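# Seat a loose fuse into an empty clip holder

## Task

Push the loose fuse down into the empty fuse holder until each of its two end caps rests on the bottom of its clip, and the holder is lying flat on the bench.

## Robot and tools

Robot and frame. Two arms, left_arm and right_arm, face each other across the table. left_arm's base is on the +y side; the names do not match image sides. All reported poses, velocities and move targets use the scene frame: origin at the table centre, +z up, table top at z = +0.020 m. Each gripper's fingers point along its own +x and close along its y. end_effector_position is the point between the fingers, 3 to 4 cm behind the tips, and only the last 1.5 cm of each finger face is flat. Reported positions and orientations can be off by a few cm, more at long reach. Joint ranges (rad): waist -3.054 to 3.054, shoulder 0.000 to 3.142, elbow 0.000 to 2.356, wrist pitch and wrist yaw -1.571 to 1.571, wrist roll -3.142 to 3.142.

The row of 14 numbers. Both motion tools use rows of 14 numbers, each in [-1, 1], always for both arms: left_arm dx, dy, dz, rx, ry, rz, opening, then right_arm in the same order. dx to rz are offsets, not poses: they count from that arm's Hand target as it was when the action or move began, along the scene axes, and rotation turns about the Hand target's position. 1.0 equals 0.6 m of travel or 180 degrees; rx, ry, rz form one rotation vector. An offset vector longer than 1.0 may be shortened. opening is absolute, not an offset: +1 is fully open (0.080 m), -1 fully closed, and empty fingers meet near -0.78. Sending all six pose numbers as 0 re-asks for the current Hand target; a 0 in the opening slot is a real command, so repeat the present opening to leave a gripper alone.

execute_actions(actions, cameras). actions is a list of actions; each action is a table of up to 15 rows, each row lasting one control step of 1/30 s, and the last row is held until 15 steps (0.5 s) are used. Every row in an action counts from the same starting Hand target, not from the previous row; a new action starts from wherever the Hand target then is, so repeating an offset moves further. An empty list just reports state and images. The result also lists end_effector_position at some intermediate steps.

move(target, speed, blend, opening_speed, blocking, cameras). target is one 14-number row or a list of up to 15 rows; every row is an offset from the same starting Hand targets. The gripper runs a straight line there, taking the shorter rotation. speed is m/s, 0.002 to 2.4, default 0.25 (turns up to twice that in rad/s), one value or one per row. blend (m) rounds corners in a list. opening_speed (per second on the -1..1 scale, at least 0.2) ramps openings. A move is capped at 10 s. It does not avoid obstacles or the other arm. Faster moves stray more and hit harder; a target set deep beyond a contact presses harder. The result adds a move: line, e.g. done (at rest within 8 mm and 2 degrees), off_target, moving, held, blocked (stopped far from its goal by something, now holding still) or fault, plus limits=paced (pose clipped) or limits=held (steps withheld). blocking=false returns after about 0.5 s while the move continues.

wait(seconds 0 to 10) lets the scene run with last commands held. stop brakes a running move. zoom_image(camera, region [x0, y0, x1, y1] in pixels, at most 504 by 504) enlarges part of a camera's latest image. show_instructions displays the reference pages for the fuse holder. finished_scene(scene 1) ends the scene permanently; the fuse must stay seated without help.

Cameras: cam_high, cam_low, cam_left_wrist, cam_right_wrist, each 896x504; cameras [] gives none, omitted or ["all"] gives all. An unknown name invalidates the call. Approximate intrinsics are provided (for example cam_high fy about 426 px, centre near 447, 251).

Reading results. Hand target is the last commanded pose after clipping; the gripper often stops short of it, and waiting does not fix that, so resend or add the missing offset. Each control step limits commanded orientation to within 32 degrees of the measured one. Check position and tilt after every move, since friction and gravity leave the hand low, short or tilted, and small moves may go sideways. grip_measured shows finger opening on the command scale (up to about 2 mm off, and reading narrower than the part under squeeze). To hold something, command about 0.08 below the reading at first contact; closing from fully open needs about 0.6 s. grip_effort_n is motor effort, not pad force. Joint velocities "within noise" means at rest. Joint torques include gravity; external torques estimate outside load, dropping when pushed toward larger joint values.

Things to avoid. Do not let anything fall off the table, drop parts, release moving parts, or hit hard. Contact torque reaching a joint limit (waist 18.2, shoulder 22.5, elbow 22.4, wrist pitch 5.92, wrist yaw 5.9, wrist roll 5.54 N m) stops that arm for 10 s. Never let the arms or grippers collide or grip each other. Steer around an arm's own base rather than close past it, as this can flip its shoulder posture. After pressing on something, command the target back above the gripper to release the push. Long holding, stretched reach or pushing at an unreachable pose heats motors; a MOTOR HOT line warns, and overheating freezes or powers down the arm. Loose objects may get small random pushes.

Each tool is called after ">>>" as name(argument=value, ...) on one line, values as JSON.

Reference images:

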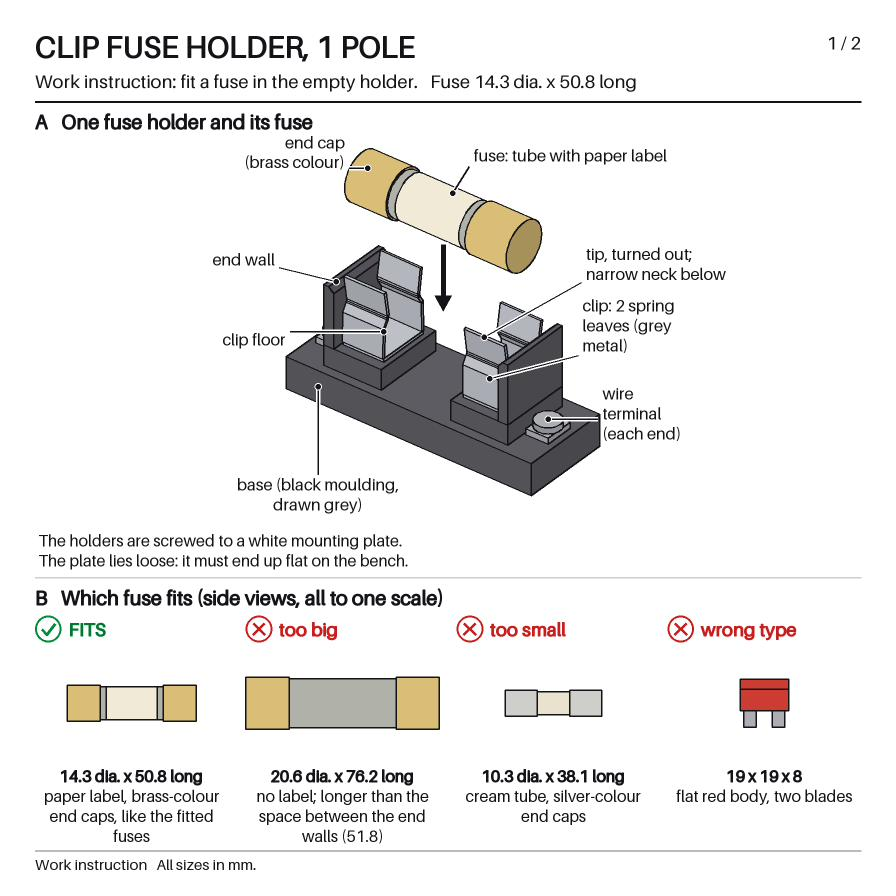

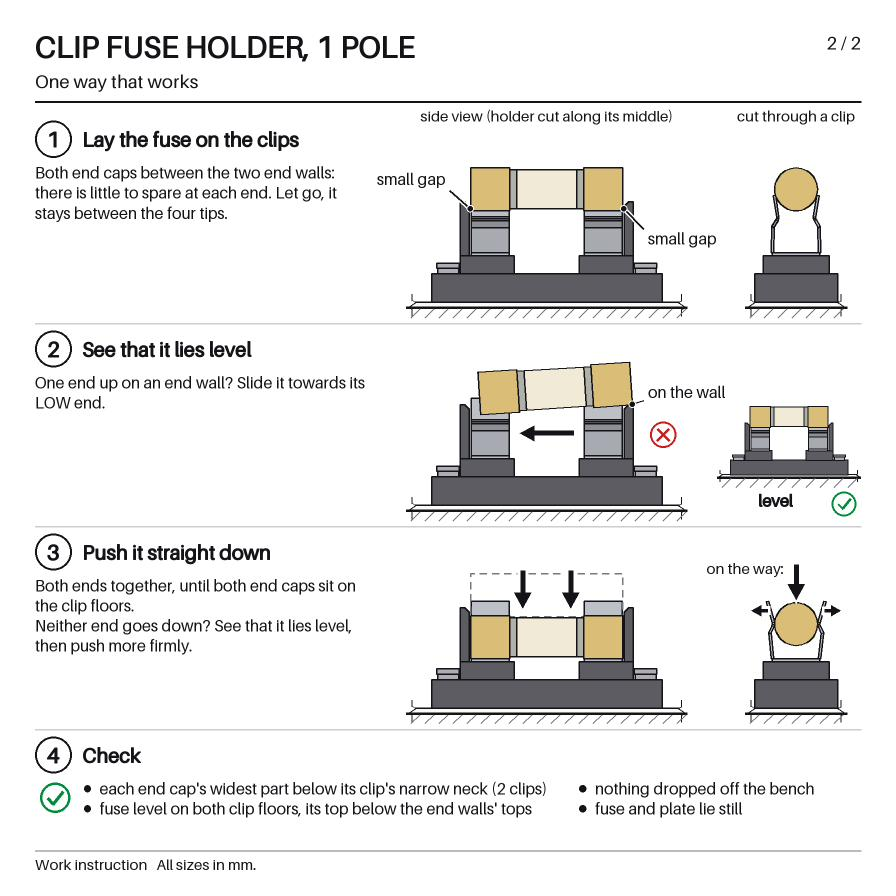

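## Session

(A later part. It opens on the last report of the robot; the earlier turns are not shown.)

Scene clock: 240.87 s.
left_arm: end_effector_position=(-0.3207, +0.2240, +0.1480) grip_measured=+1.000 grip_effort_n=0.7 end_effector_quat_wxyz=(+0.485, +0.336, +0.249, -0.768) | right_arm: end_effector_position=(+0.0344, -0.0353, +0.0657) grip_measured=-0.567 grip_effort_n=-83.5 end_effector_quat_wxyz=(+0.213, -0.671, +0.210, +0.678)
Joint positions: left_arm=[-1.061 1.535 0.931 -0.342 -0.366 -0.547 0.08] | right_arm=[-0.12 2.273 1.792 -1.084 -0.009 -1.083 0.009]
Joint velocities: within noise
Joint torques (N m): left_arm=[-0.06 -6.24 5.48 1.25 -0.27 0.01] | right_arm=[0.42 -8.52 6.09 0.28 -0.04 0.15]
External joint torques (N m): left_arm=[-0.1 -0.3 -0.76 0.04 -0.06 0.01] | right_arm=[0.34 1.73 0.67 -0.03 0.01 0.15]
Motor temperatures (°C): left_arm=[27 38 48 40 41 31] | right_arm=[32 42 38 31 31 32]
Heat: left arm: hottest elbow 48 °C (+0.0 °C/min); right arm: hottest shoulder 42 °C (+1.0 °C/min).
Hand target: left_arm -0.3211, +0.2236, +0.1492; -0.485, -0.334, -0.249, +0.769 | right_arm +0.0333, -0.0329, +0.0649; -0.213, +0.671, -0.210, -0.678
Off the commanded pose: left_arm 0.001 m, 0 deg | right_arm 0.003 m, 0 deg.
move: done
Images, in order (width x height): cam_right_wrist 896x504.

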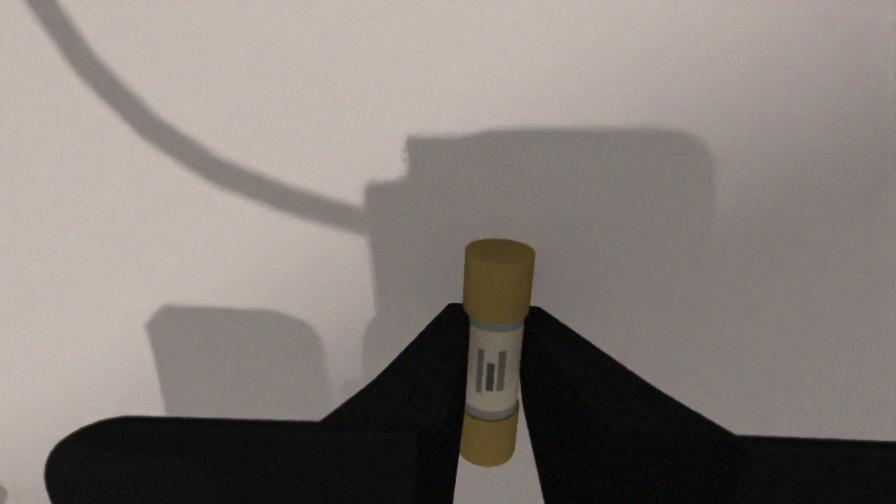

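>>> move(target=[[0,0,0,0,0,0,1,0,0,0.11,0,0,0,-0.8],[0,0,0,0,0,0,1,0.21,-0.1677,0.11,0,0,0,-0.8],[0,0,0,0,0,0,1,0.21,-0.1677,0.058,0,0,0,-0.8]], cameras=["cam_right_wrist","cam_low"], speed=0.2, blend=[0.02,0.01,0])

>>> zoom_image(camera="cam_low", region=[430, 290, 480, 340])

>>> zoom_image(camera="cam_right_wrist", region=[400, 120, 600, 320])

Scene clock: 249.37 s.
left_arm: end_effector_position=(-0.3207, +0.2240, +0.1480) grip_measured=+1.000 grip_effort_n=0.2 end_effector_quat_wxyz=(+0.485, +0.336, +0.249, -0.768) | right_arm: end_effector_position=(+0.1604, -0.1323, +0.1024) grip_measured=-0.567 grip_effort_n=-83.5 end_effector_quat_wxyz=(+0.218, -0.672, +0.209, +0.676)
Joint positions: left_arm=[-1.061 1.535 0.931 -0.342 -0.366 -0.547 0.08] | right_arm=[-0.487 2.013 1.531 -1.077 -0.008 -1.444 0.009]
Joint velocities: within noise
Joint torques (N m): left_arm=[-0.06 -6.23 5.49 1.26 -0.27 0.02] | right_arm=[-0.08 -7.63 4.28 0.46 -0.14 -0.13]
External joint torques (N m): left_arm=[-0.05 -0.24 -0.78 0.03 -0.06 0.01] | right_arm=[-0.15 0.8 -0.99 0.18 -0.08 -0.13]
Motor temperatures (°C): left_arm=[27 38 48 40 41 31] | right_arm=[32 44 39 30 31 32]
Heat: left arm: hottest elbow 48 °C (+0.0 °C/min); right arm: hottest shoulder 44 °C (+4.0 °C/min).
Hand target: left_arm -0.3211, +0.2236, +0.1492; -0.485, -0.334, -0.249, +0.769 | right_arm +0.1593, -0.1336, +0.0997; -0.213, +0.671, -0.210, -0.678
Off the commanded pose: left_arm 0.001 m, 0 deg | right_arm 0.003 m, 1 deg.
move: done
Images, in order (width x height): cam_low 896x504, cam_right_wrist 896x504.

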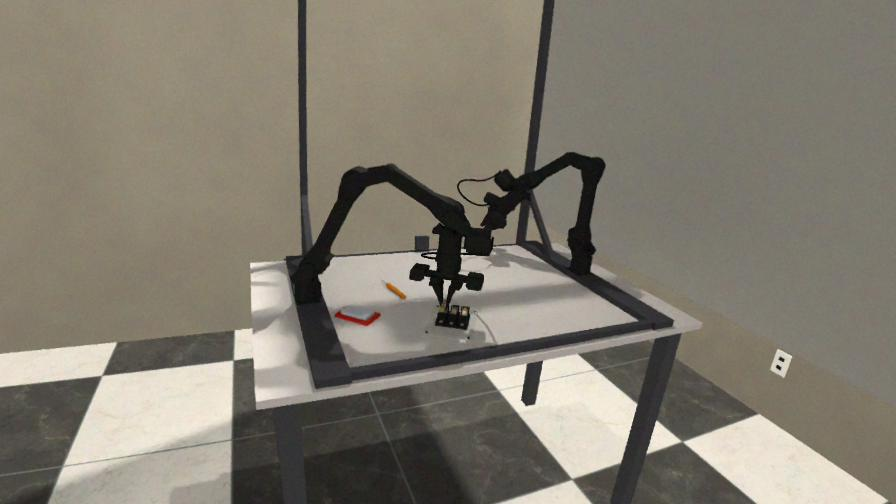

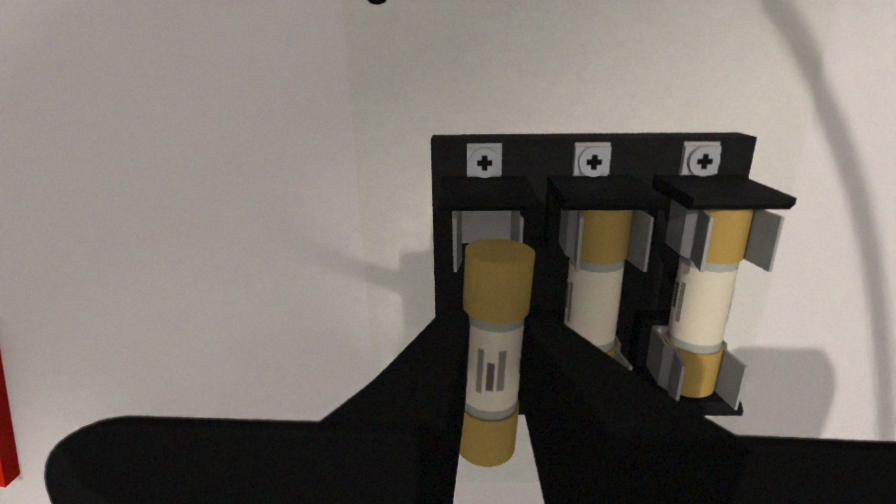

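Scaled by 10.080 from the camera's 896x504 image, which has a finer 1280x720 frame.

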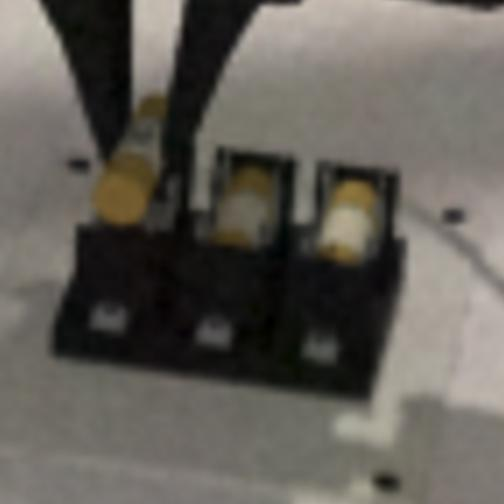

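Scaled by 2.520 from the camera's 896x504 image, which has a finer 1280x720 frame.

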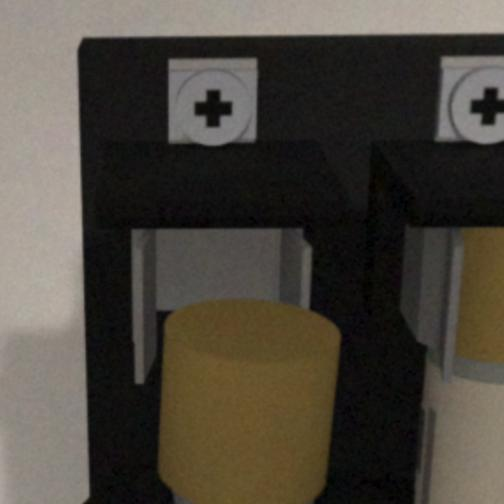

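>>> move(target=[0,0,0,0,0,0,1,0.0017,-0.0012,-0.014,0,0,0,-0.8], cameras=["cam_right_wrist","cam_low"], speed=0.05)

>>> zoom_image(camera="cam_low", region=[430, 290, 480, 340])

>>> zoom_image(camera="cam_right_wrist", region=[400, 120, 600, 320])

Scene clock: 256.83 s.
left_arm: end_effector_position=(-0.3207, +0.2240, +0.1480) grip_measured=+1.000 grip_effort_n=0.7 end_effector_quat_wxyz=(+0.485, +0.336, +0.249, -0.768) | right_arm: end_effector_position=(+0.1602, -0.1327, +0.0980) grip_measured=-0.567 grip_effort_n=-83.5 end_effector_quat_wxyz=(+0.218, -0.673, +0.207, +0.676)
Joint positions: left_arm=[-1.061 1.535 0.931 -0.342 -0.366 -0.547 0.08] | right_arm=[-0.487 2.013 1.513 -1.056 -0.008 -1.447 0.009]
Joint velocities: within noise
Joint torques (N m): left_arm=[-0.07 -6.23 5.51 1.26 -0.26 0.03] | right_arm=[-0.31 -6.82 3.51 1.2 -0.17 -0.17]
External joint torques (N m): left_arm=[-0.07 -0.23 -0.78 0.03 -0.05 0.02] | right_arm=[-0.32 1.62 -1.78 0.89 -0.12 -0.17]
Motor temperatures (°C): left_arm=[27 38 48 40 41 31] | right_arm=[32 44 38 30 31 32]
Heat: left arm: hottest elbow 48 °C (+0.0 °C/min); right arm: hottest shoulder 44 °C (+4.0 °C/min).
Hand target: left_arm -0.3211, +0.2236, +0.1492; -0.485, -0.334, -0.249, +0.769 | right_arm +0.1603, -0.1344, +0.0913; -0.213, +0.671, -0.210, -0.678
Off the commanded pose: left_arm 0.001 m, 0 deg | right_arm 0.007 m, 1 deg.
move: done
Images, in order (width x height): cam_low 896x504, cam_right_wrist 896x504.

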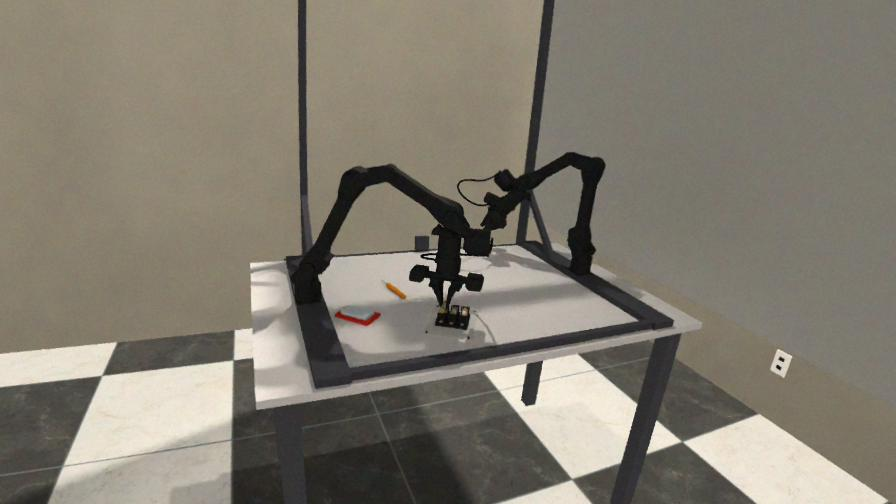

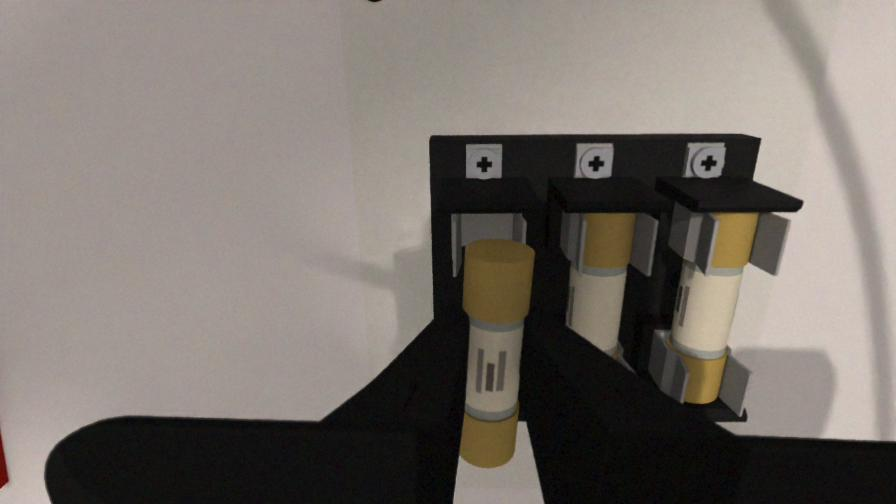

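Scaled by 10.080 from the camera's 896x504 image, which has a finer 1280x720 frame.

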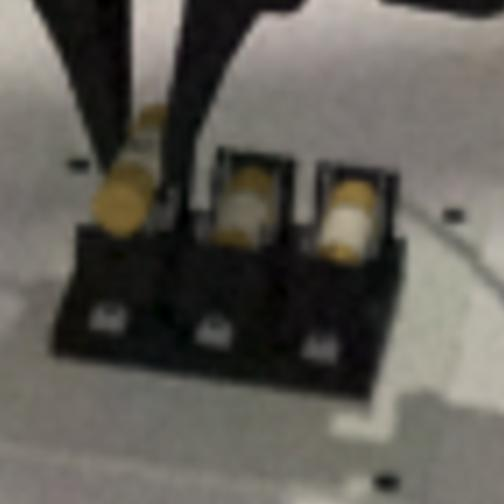

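Scaled by 2.520 from the camera's 896x504 image, which has a finer 1280x720 frame.

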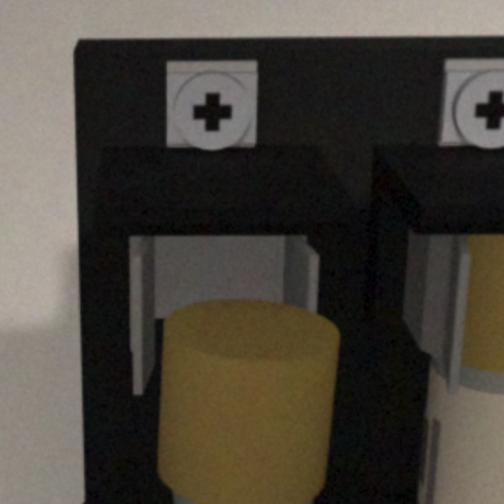

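>>> zoom_image(camera="cam_right_wrist", region=[640, 340, 760, 430])

>>> zoom_image(camera="cam_right_wrist", region=[560, 120, 820, 280])

>>> zoom_image(camera="cam_right_wrist", region=[440, 390, 560, 480])

Scaled by 4.200 from the camera's 896x504 image, which has a finer 1280x720 frame.

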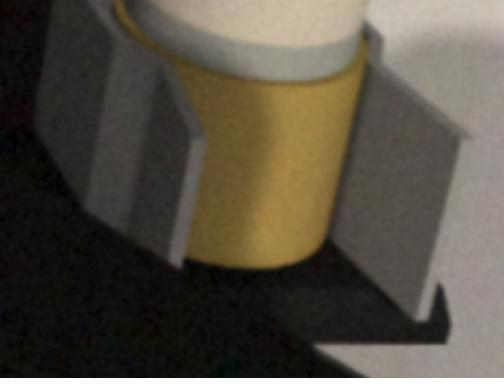

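Scaled by 1.938 from the camera's 896x504 image, which has a finer 1280x720 frame.

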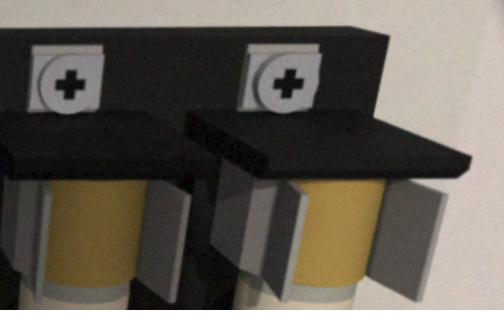

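Scaled by 4.200 from the camera's 896x504 image, which has a finer 1280x720 frame.

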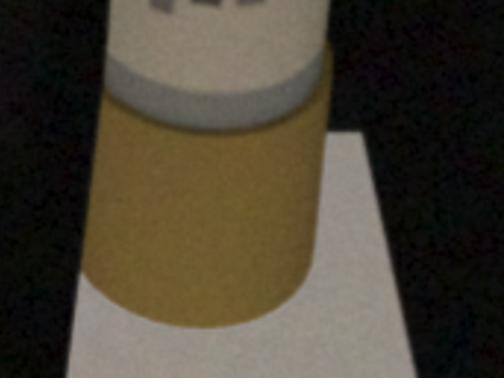

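>>> move(target=[[0,0,0,0,0,0,1,0,0,0.02,0,0,0,-0.8],[0,0,0,0,0,0,1,-0.0072,0.0035,0.02,0,0,0,-0.8],[0,0,0,0,0,0,1,-0.0072,0.0035,0.005,0,0,0,-0.8]], cameras=["cam_right_wrist","cam_low"], speed=0.05)

>>> zoom_image(camera="cam_low", region=[430, 290, 480, 340])

>>> zoom_image(camera="cam_right_wrist", region=[400, 120, 600, 320])

Scene clock: 282.13 s.
left_arm: end_effector_position=(-0.3207, +0.2240, +0.1480) grip_measured=+1.000 grip_effort_n=0.7 end_effector_quat_wxyz=(+0.485, +0.336, +0.249, -0.768) | right_arm: end_effector_position=(+0.1581, -0.1312, +0.0990) grip_measured=-0.567 grip_effort_n=-83.5 end_effector_quat_wxyz=(+0.217, -0.673, +0.206, +0.677)
Joint positions: left_arm=[-1.061 1.535 0.931 -0.342 -0.366 -0.547 0.08] | right_arm=[-0.481 2.013 1.517 -1.06 -0.008 -1.443 0.009]
Joint velocities: within noise
Joint torques (N m): left_arm=[-0.02 -6.2 5.47 1.25 -0.26 0.03] | right_arm=[0.37 -7.2 3.94 0.75 -0.13 0.14]
External joint torques (N m): left_arm=[0.02 -0.15 -0.85 0.01 -0.05 0.02] | right_arm=[0.39 1.27 -1.35 0.46 -0.07 0.14]
Motor temperatures (°C): left_arm=[27 39 48 40 40 31] | right_arm=[32 43 38 31 31 32]
Heat: left arm: hottest elbow 48 °C (+0.0 °C/min); right arm: hottest shoulder 43 °C (+1.0 °C/min).
Hand target: left_arm -0.3211, +0.2236, +0.1492; -0.485, -0.334, -0.249, +0.769 | right_arm +0.1560, -0.1322, +0.0943; -0.214, +0.671, -0.210, -0.678
Off the commanded pose: left_arm 0.001 m, 0 deg | right_arm 0.005 m, 1 deg.
move: done
Images, in order (width x height): cam_low 896x504, cam_right_wrist 896x504.

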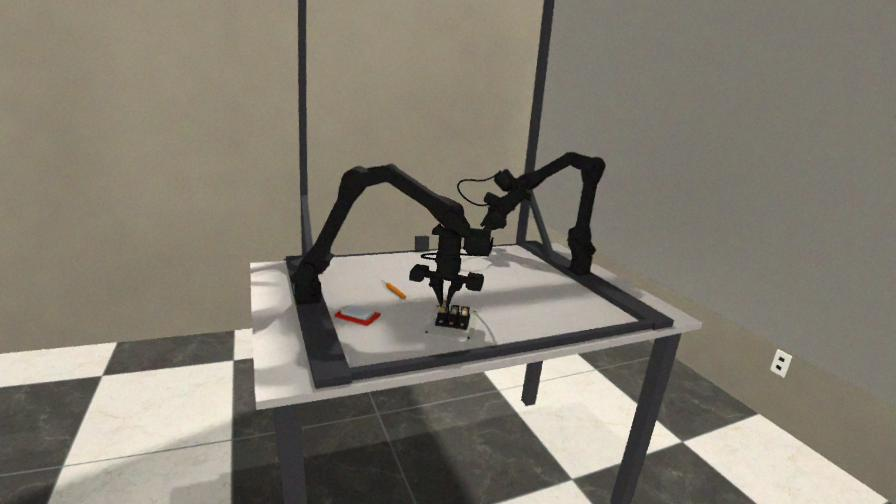

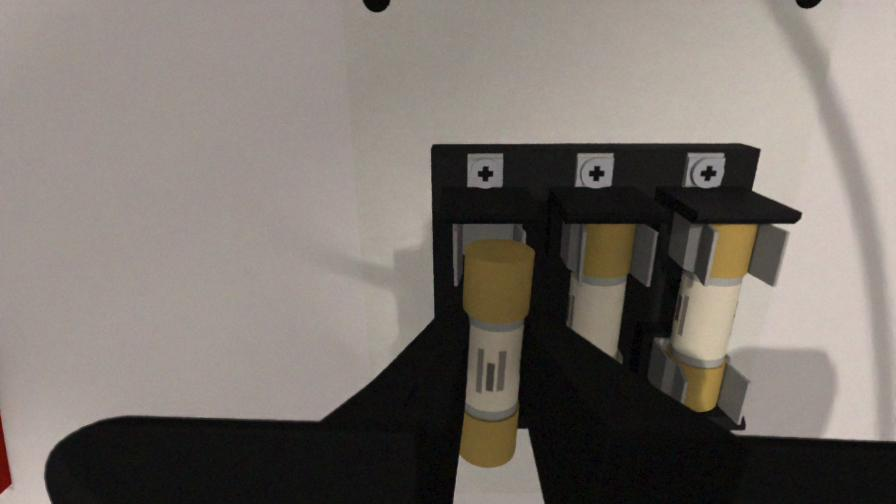

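Scaled by 10.080 from the camera's 896x504 image, which has a finer 1280x720 frame.

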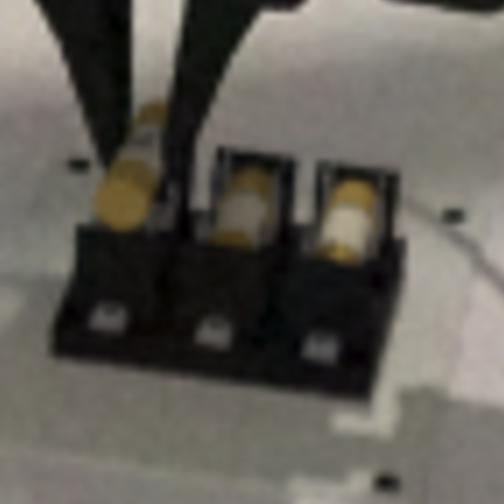

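Scaled by 2.520 from the camera's 896x504 image, which has a finer 1280x720 frame.

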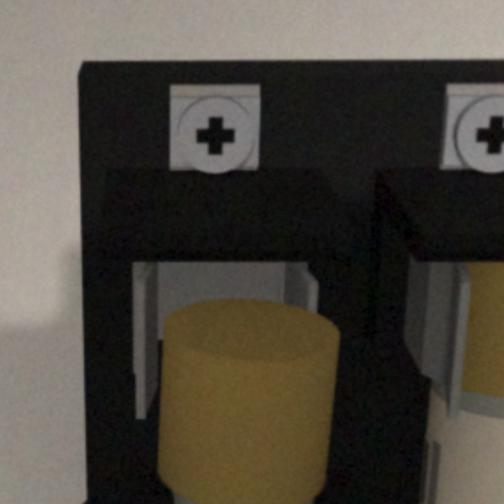

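>>> move(target=[[0,0,0,0,0,0,1,0,0,0.016,0,0,0,-0.8],[0,0,0,0,0,0,1,-0.0017,0.0003,0.016,0,0,0,-0.8],[0,0,0,0,0,0,1,-0.0017,0.0003,0.003,0,0,0,-0.8]], cameras=["cam_right_wrist","cam_low"], speed=0.05)

>>> zoom_image(camera="cam_low", region=[430, 290, 480, 340])

>>> zoom_image(camera="cam_right_wrist", region=[400, 120, 600, 320])

Scene clock: 289.00 s.
left_arm: end_effector_position=(-0.3207, +0.2240, +0.1480) grip_measured=+1.000 grip_effort_n=0.7 end_effector_quat_wxyz=(+0.485, +0.336, +0.249, -0.768) | right_arm: end_effector_position=(+0.1572, -0.1312, +0.0992) grip_measured=-0.567 grip_effort_n=-83.5 end_effector_quat_wxyz=(+0.216, -0.673, +0.207, +0.677)
Joint positions: left_arm=[-1.061 1.535 0.931 -0.342 -0.366 -0.547 0.08] | right_arm=[-0.478 2.013 1.518 -1.063 -0.008 -1.441 0.009]
Joint velocities: within noise
Joint torques (N m): left_arm=[-0.06 -6.24 5.46 1.26 -0.26 0.01] | right_arm=[0.35 -7.38 4.21 0.5 -0.16 0.13]
External joint torques (N m): left_arm=[-0.1 -0.24 -0.81 0.03 -0.04 0.01] | right_arm=[0.33 1.07 -1.07 0.21 -0.1 0.13]
Motor temperatures (°C): left_arm=[27 39 48 40 40 31] | right_arm=[31 43 38 31 31 32]
Heat: left arm: hottest elbow 48 °C (+0.0 °C/min); right arm: hottest shoulder 43 °C (+1.0 °C/min).
Hand target: left_arm -0.3211, +0.2236, +0.1492; -0.485, -0.334, -0.249, +0.769 | right_arm +0.1550, -0.1320, +0.0961; -0.214, +0.671, -0.210, -0.678
Off the commanded pose: left_arm 0.001 m, 0 deg | right_arm 0.004 m, 1 deg.
move: done
Images, in order (width x height): cam_low 896x504, cam_right_wrist 896x504.

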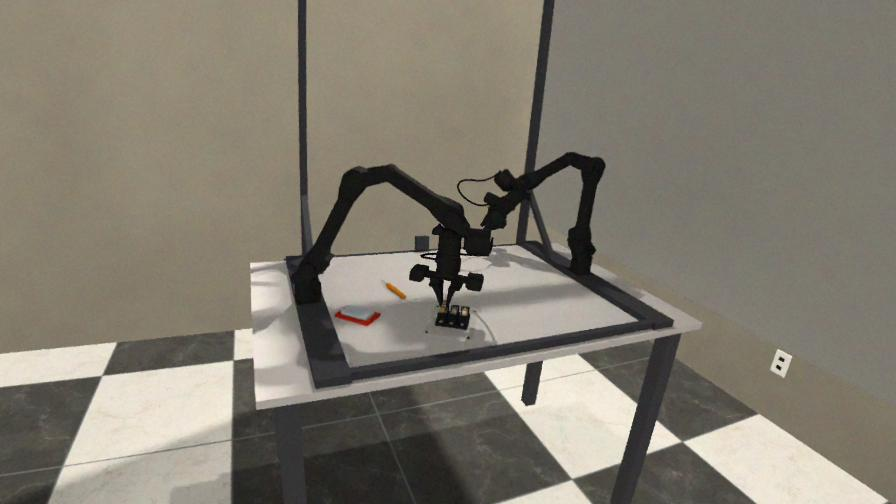

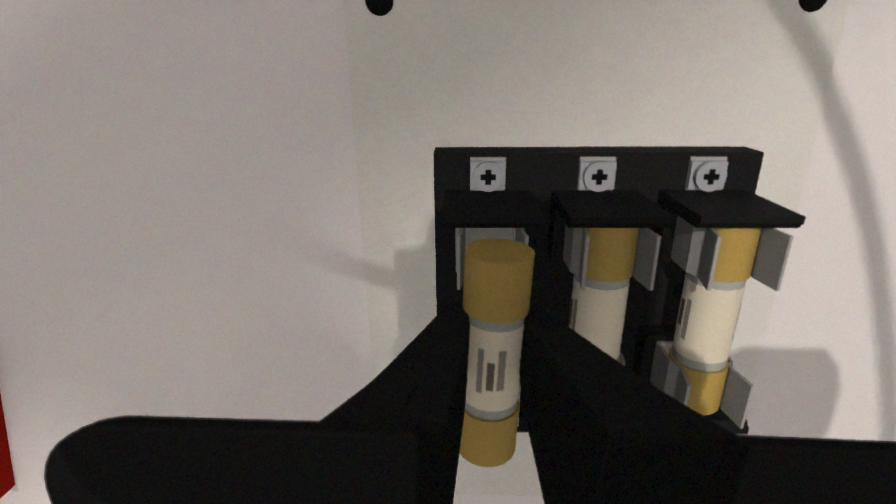

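Scaled by 10.080 from the camera's 896x504 image, which has a finer 1280x720 frame.

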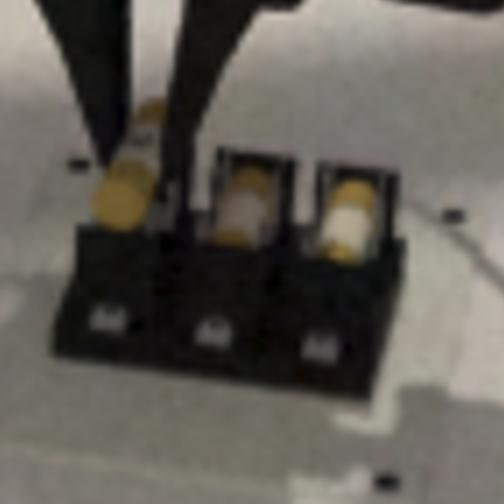

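Scaled by 2.520 from the camera's 896x504 image, which has a finer 1280x720 frame.

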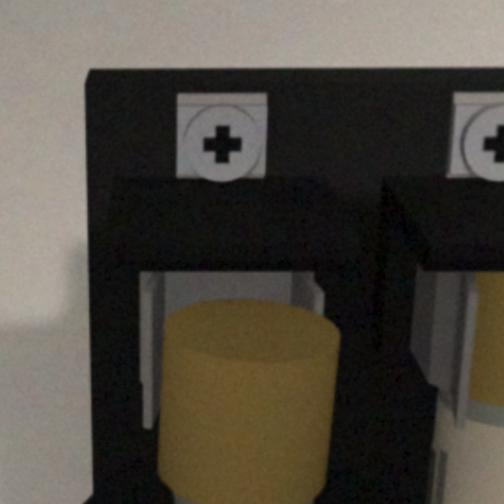

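>>> move(target=[[0,0,0,0,0,0,1,0,0,0.01,0,0,0,-0.8],[0,0,0,0,0,0,1,-0.002,0.0015,0.01,0,0,0,-0.8],[0,0,0,0,0,0,1,-0.002,0.0015,-0.009,0,0,0,-0.8]], cameras=["cam_right_wrist","cam_low"], speed=0.05)

>>> zoom_image(camera="cam_low", region=[430, 290, 480, 340])

>>> zoom_image(camera="cam_right_wrist", region=[400, 120, 600, 320])

Scene clock: 295.77 s.
left_arm: end_effector_position=(-0.3207, +0.2240, +0.1480) grip_measured=+1.000 grip_effort_n=0.7 end_effector_quat_wxyz=(+0.485, +0.336, +0.249, -0.768) | right_arm: end_effector_position=(+0.1557, -0.1305, +0.0966) grip_measured=-0.567 grip_effort_n=-83.5 end_effector_quat_wxyz=(+0.217, -0.673, +0.206, +0.677)
Joint positions: left_arm=[-1.061 1.535 0.931 -0.342 -0.366 -0.547 0.08] | right_arm=[-0.474 2.013 1.507 -1.049 -0.008 -1.437 0.009]
Joint velocities: within noise
Joint torques (N m): left_arm=[-0.05 -6.23 5.48 1.26 -0.26 0.02] | right_arm=[0.35 -6.8 4.11 0.85 -0.13 0.14]
External joint torques (N m): left_arm=[0 -0.23 -0.81 0.02 -0.06 0.02] | right_arm=[0.34 1.61 -1.18 0.53 -0.08 0.14]
Motor temperatures (°C): left_arm=[27 39 48 40 40 31] | right_arm=[31 43 38 31 31 32]
Heat: left arm: hottest elbow 48 °C (+0.0 °C/min); right arm: hottest shoulder 43 °C (+1.0 °C/min).
Hand target: left_arm -0.3211, +0.2236, +0.1492; -0.485, -0.334, -0.249, +0.769 | right_arm +0.1537, -0.1311, +0.0907; -0.213, +0.671, -0.210, -0.678
Off the commanded pose: left_arm 0.001 m, 0 deg | right_arm 0.006 m, 1 deg.
move: done
Images, in order (width x height): cam_low 896x504, cam_right_wrist 896x504.

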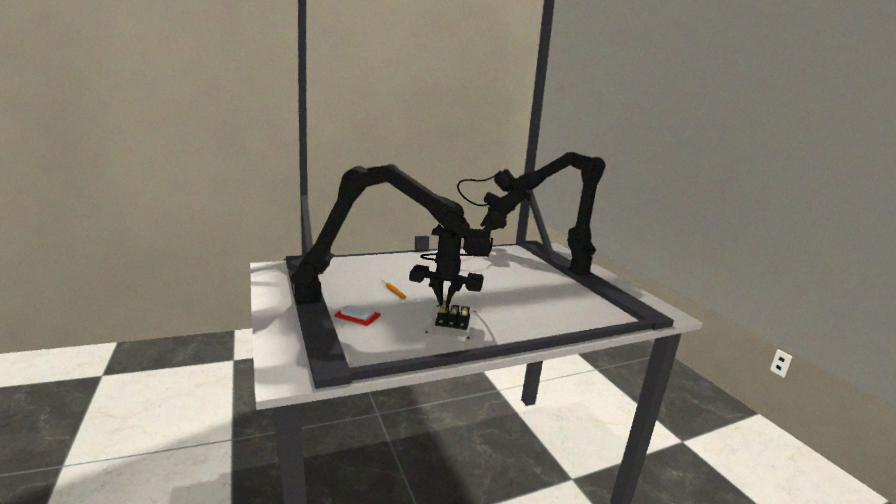

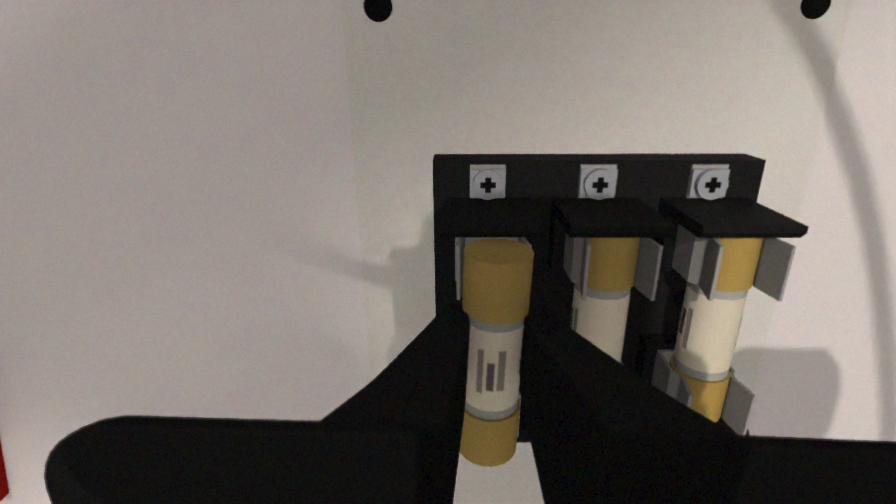

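Scaled by 10.080 from the camera's 896x504 image, which has a finer 1280x720 frame.

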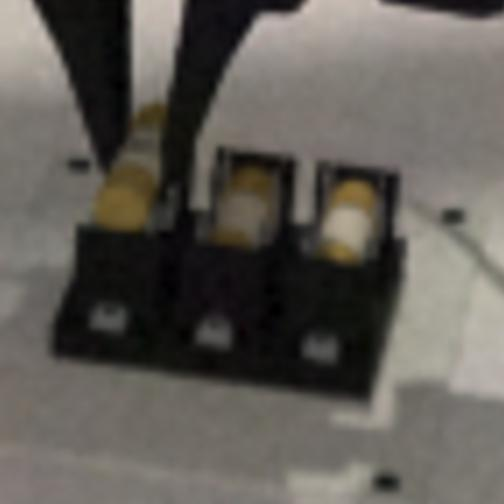

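Scaled by 2.520 from the camera's 896x504 image, which has a finer 1280x720 frame.

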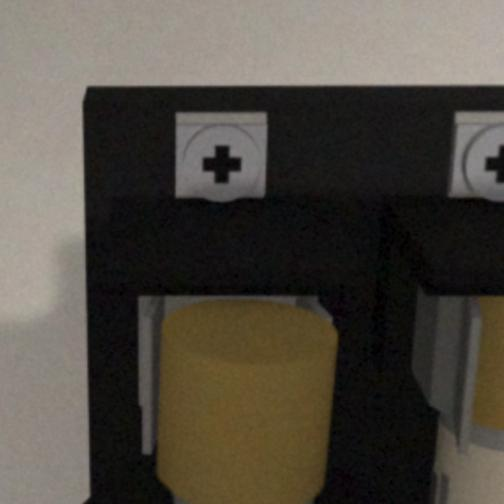

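>>> move(target=[0,0,0,0,0,0,1,0.001,0,-0.02,0,0,0,-0.8], cameras=["cam_right_wrist","cam_low"], speed=0.05)

>>> zoom_image(camera="cam_low", region=[430, 290, 480, 340])

Scene clock: 304.70 s.
left_arm: end_effector_position=(-0.3207, +0.2240, +0.1480) grip_measured=+1.000 grip_effort_n=0.7 end_effector_quat_wxyz=(+0.485, +0.336, +0.249, -0.768) | right_arm: end_effector_position=(+0.1554, -0.1309, +0.0907) grip_measured=-0.567 grip_effort_n=-83.5 end_effector_quat_wxyz=(+0.219, -0.673, +0.204, +0.676)
Joint positions: left_arm=[-1.061 1.535 0.931 -0.342 -0.366 -0.547 0.08] | right_arm=[-0.474 2.013 1.483 -1.019 -0.008 -1.437 0.009]
Joint velocities: within noise
Joint torques (N m): left_arm=[-0.04 -6.23 5.46 1.25 -0.26 0.02] | right_arm=[0.04 -5.16 3.46 1.8 -0.14 0.08]
External joint torques (N m): left_arm=[-0.04 -0.32 -0.67 0.07 -0.05 0.01] | right_arm=[0.03 3.31 -1.81 1.5 -0.09 0.08]
Motor temperatures (°C): left_arm=[27 39 48 40 40 31] | right_arm=[31 43 38 31 31 31]
Heat: left arm: hottest elbow 48 °C (+0.0 °C/min); right arm: hottest shoulder 43 °C (+0.0 °C/min).
Hand target: left_arm -0.3211, +0.2236, +0.1492; -0.485, -0.334, -0.249, +0.769 | right_arm +0.1544, -0.1311, +0.0787; -0.214, +0.671, -0.210, -0.678
Off the commanded pose: left_arm 0.001 m, 0 deg | right_arm 0.012 m, 1 deg.
move: off_target (right_arm)
Images, in order (width x height): cam_low 896x504, cam_right_wrist 896x504.

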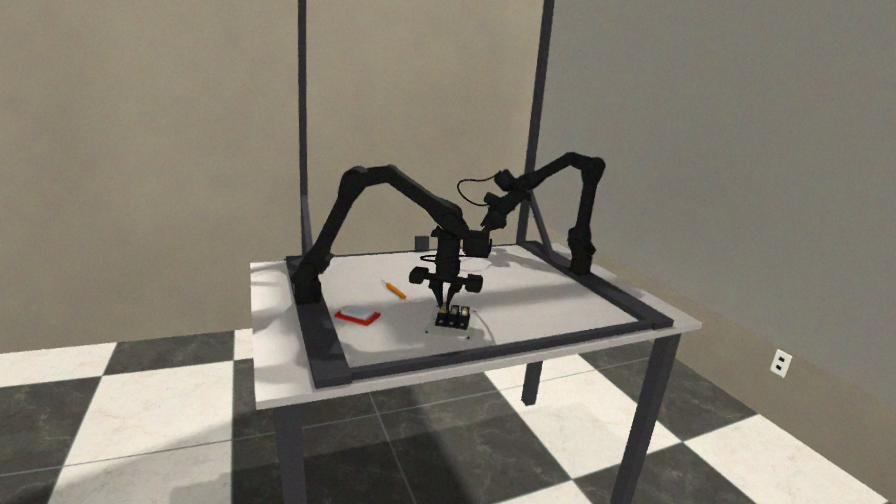

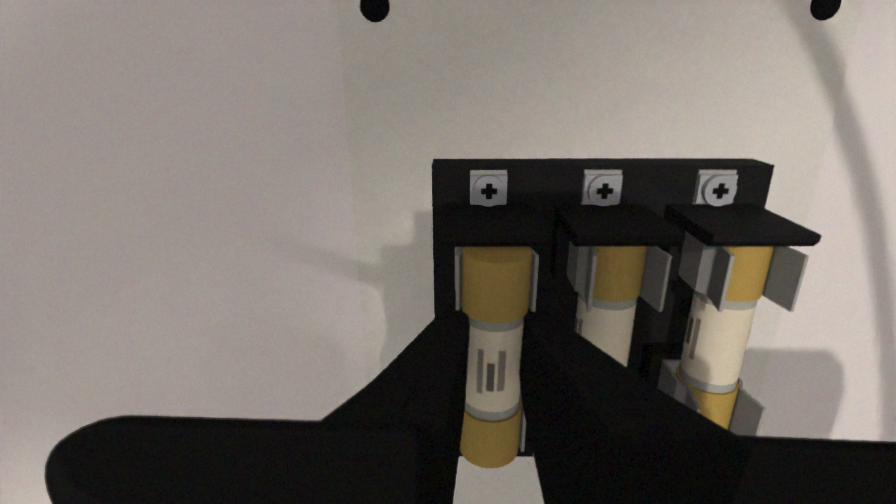

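Scaled by 10.080 from the camera's 896x504 image, which has a finer 1280x720 frame.

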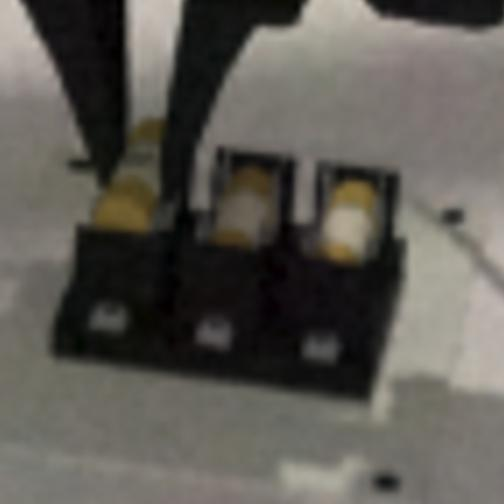

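>>> move(target=[0,0,0,0,0,0,1,0.001,0,-0.022,0,0,0,-0.8], cameras=["cam_right_wrist","cam_low"], speed=0.04)

>>> zoom_image(camera="cam_low", region=[430, 290, 480, 340])

Scene clock: 307.40 s.
left_arm: end_effector_position=(-0.3207, +0.2240, +0.1480) grip_measured=+1.000 grip_effort_n=1.2 end_effector_quat_wxyz=(+0.485, +0.336, +0.249, -0.768) | right_arm: end_effector_position=(+0.1564, -0.1282, +0.0870) grip_measured=-0.567 grip_effort_n=-83.5 end_effector_quat_wxyz=(+0.227, -0.674, +0.195, +0.675)
Joint positions: left_arm=[-1.061 1.535 0.931 -0.342 -0.366 -0.547 0.08] | right_arm=[-0.473 2.01 1.462 -0.979 -0.009 -1.437 0.009]
Joint velocities: within noise
Joint torques (N m): left_arm=[-0.04 -6.17 5.45 1.25 -0.27 0.02] | right_arm=[-0.11 -2.9 2.57 2.21 -0.14 0.03]
External joint torques (N m): left_arm=[-0.03 -0.21 -0.82 0.02 -0.07 0.01] | right_arm=[-0.09 5.51 -2.7 1.86 -0.08 0.03]
Motor temperatures (°C): left_arm=[27 39 48 40 40 31] | right_arm=[31 42 37 32 31 31]
Heat: left arm: hottest elbow 48 °C (+0.0 °C/min); right arm: hottest shoulder 42 °C (-1.0 °C/min).
Hand target: left_arm -0.3211, +0.2236, +0.1492; -0.485, -0.334, -0.249, +0.769 | right_arm +0.1549, -0.1312, +0.0654; -0.213, +0.671, -0.210, -0.678
Off the commanded pose: left_arm 0.001 m, 0 deg | right_arm 0.022 m, 2 deg.
move: off_target (right_arm)
Images, in order (width x height): cam_low 896x504, cam_right_wrist 896x504.

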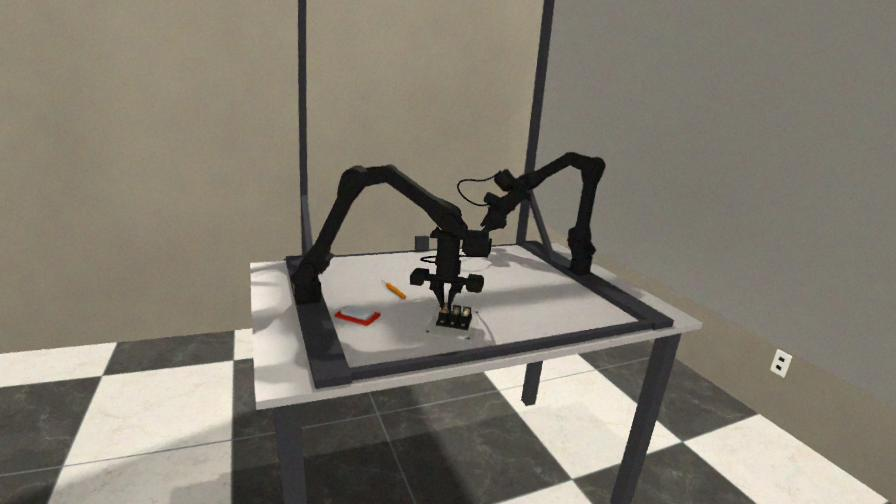

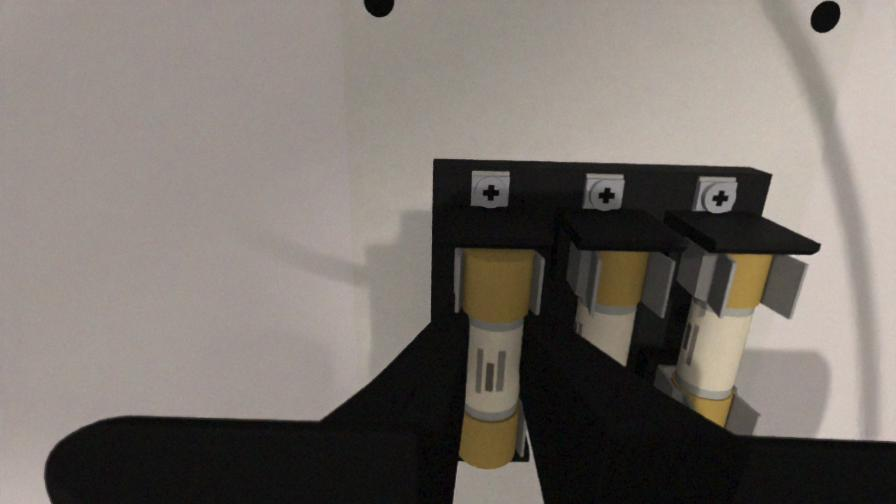

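Scaled by 10.080 from the camera's 896x504 image, which has a finer 1280x720 frame.

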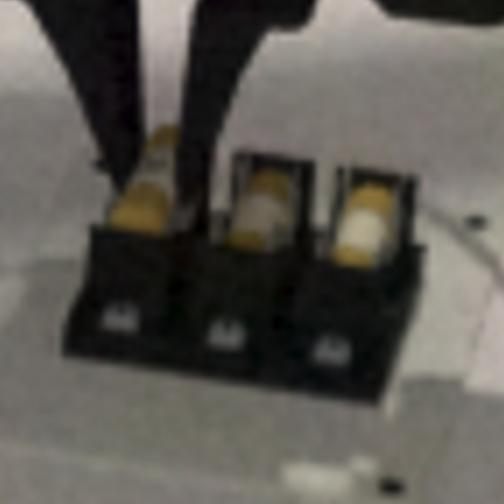

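>>> move(target=[0,0,0,0,0,0,1,-0.001,-0.004,-0.02,-0.014,-0.0064,0,-0.8], cameras=["cam_right_wrist","cam_low"], speed=0.04)

>>> zoom_image(camera="cam_low", region=[430, 290, 480, 340])

Scene clock: 315.20 s.
left_arm: end_effector_position=(-0.3207, +0.2240, +0.1480) grip_measured=+1.000 grip_effort_n=0.7 end_effector_quat_wxyz=(+0.485, +0.336, +0.249, -0.768) | right_arm: end_effector_position=(+0.1560, -0.1284, +0.0849) grip_measured=-0.567 grip_effort_n=-83.5 end_effector_quat_wxyz=(+0.223, -0.685, +0.198, +0.665)
Joint positions: left_arm=[-1.061 1.535 0.931 -0.342 -0.366 -0.547 0.08] | right_arm=[-0.46 2.015 1.46 -0.977 0.023 -1.426 0.009]
Joint velocities: within noise
Joint torques (N m): left_arm=[-0.07 -6.22 5.48 1.25 -0.26 0.02] | right_arm=[-0.13 -0.09 2.2 2.31 0.09 0.15]
External joint torques (N m): left_arm=[-0.07 -0.27 -0.79 0.02 -0.05 0.01] | right_arm=[-0.14 8.4 -3.09 1.96 0.13 0.15]
Motor temperatures (°C): left_arm=[27 39 48 40 40 31] | right_arm=[31 41 37 34 31 31]
Heat: left arm: hottest elbow 48 °C (+0.0 °C/min); right arm: hottest shoulder 41 °C (-3.0 °C/min).
Hand target: left_arm -0.3211, +0.2236, +0.1492; -0.485, -0.334, -0.249, +0.769 | right_arm +0.1544, -0.1336, +0.0535; -0.201, +0.683, -0.223, -0.666
Off the commanded pose: left_arm 0.001 m, 0 deg | right_arm 0.032 m, 4 deg.
move: off_target (right_arm)
Images, in order (width x height): cam_low 896x504, cam_right_wrist 896x504.

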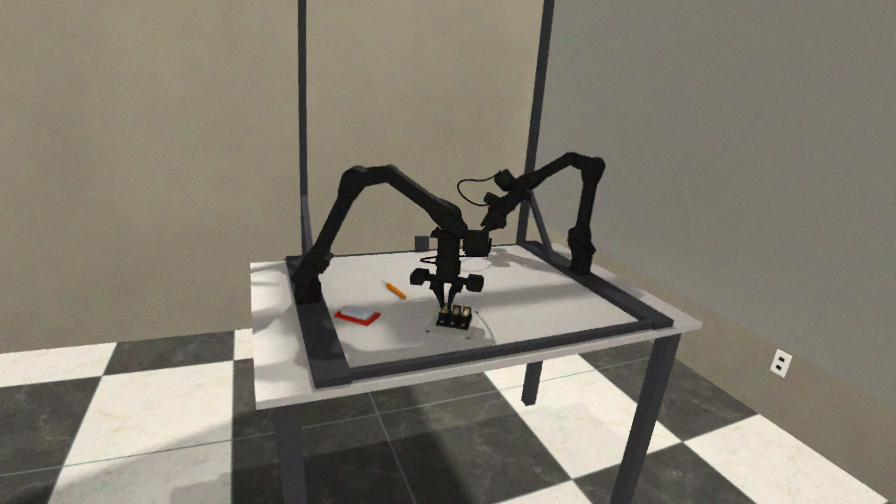

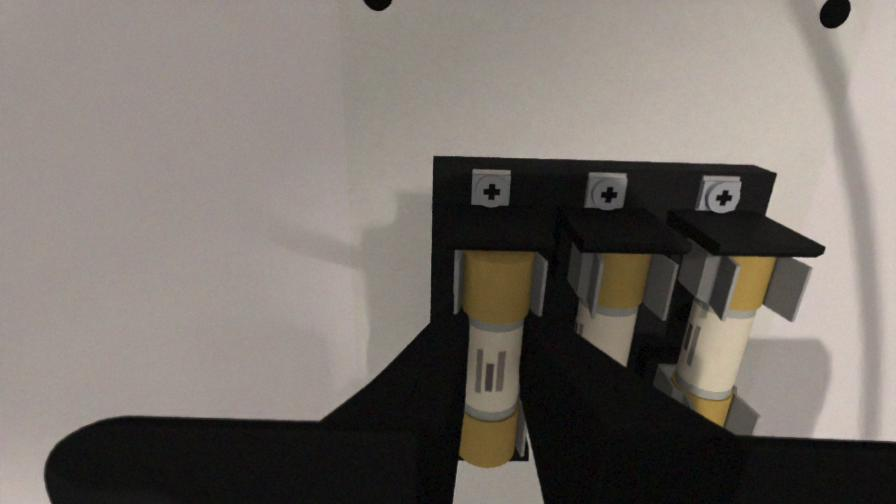

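Scaled by 10.080 from the camera's 896x504 image, which has a finer 1280x720 frame.

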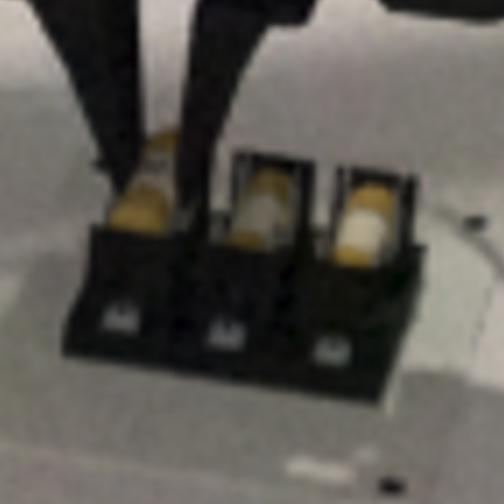

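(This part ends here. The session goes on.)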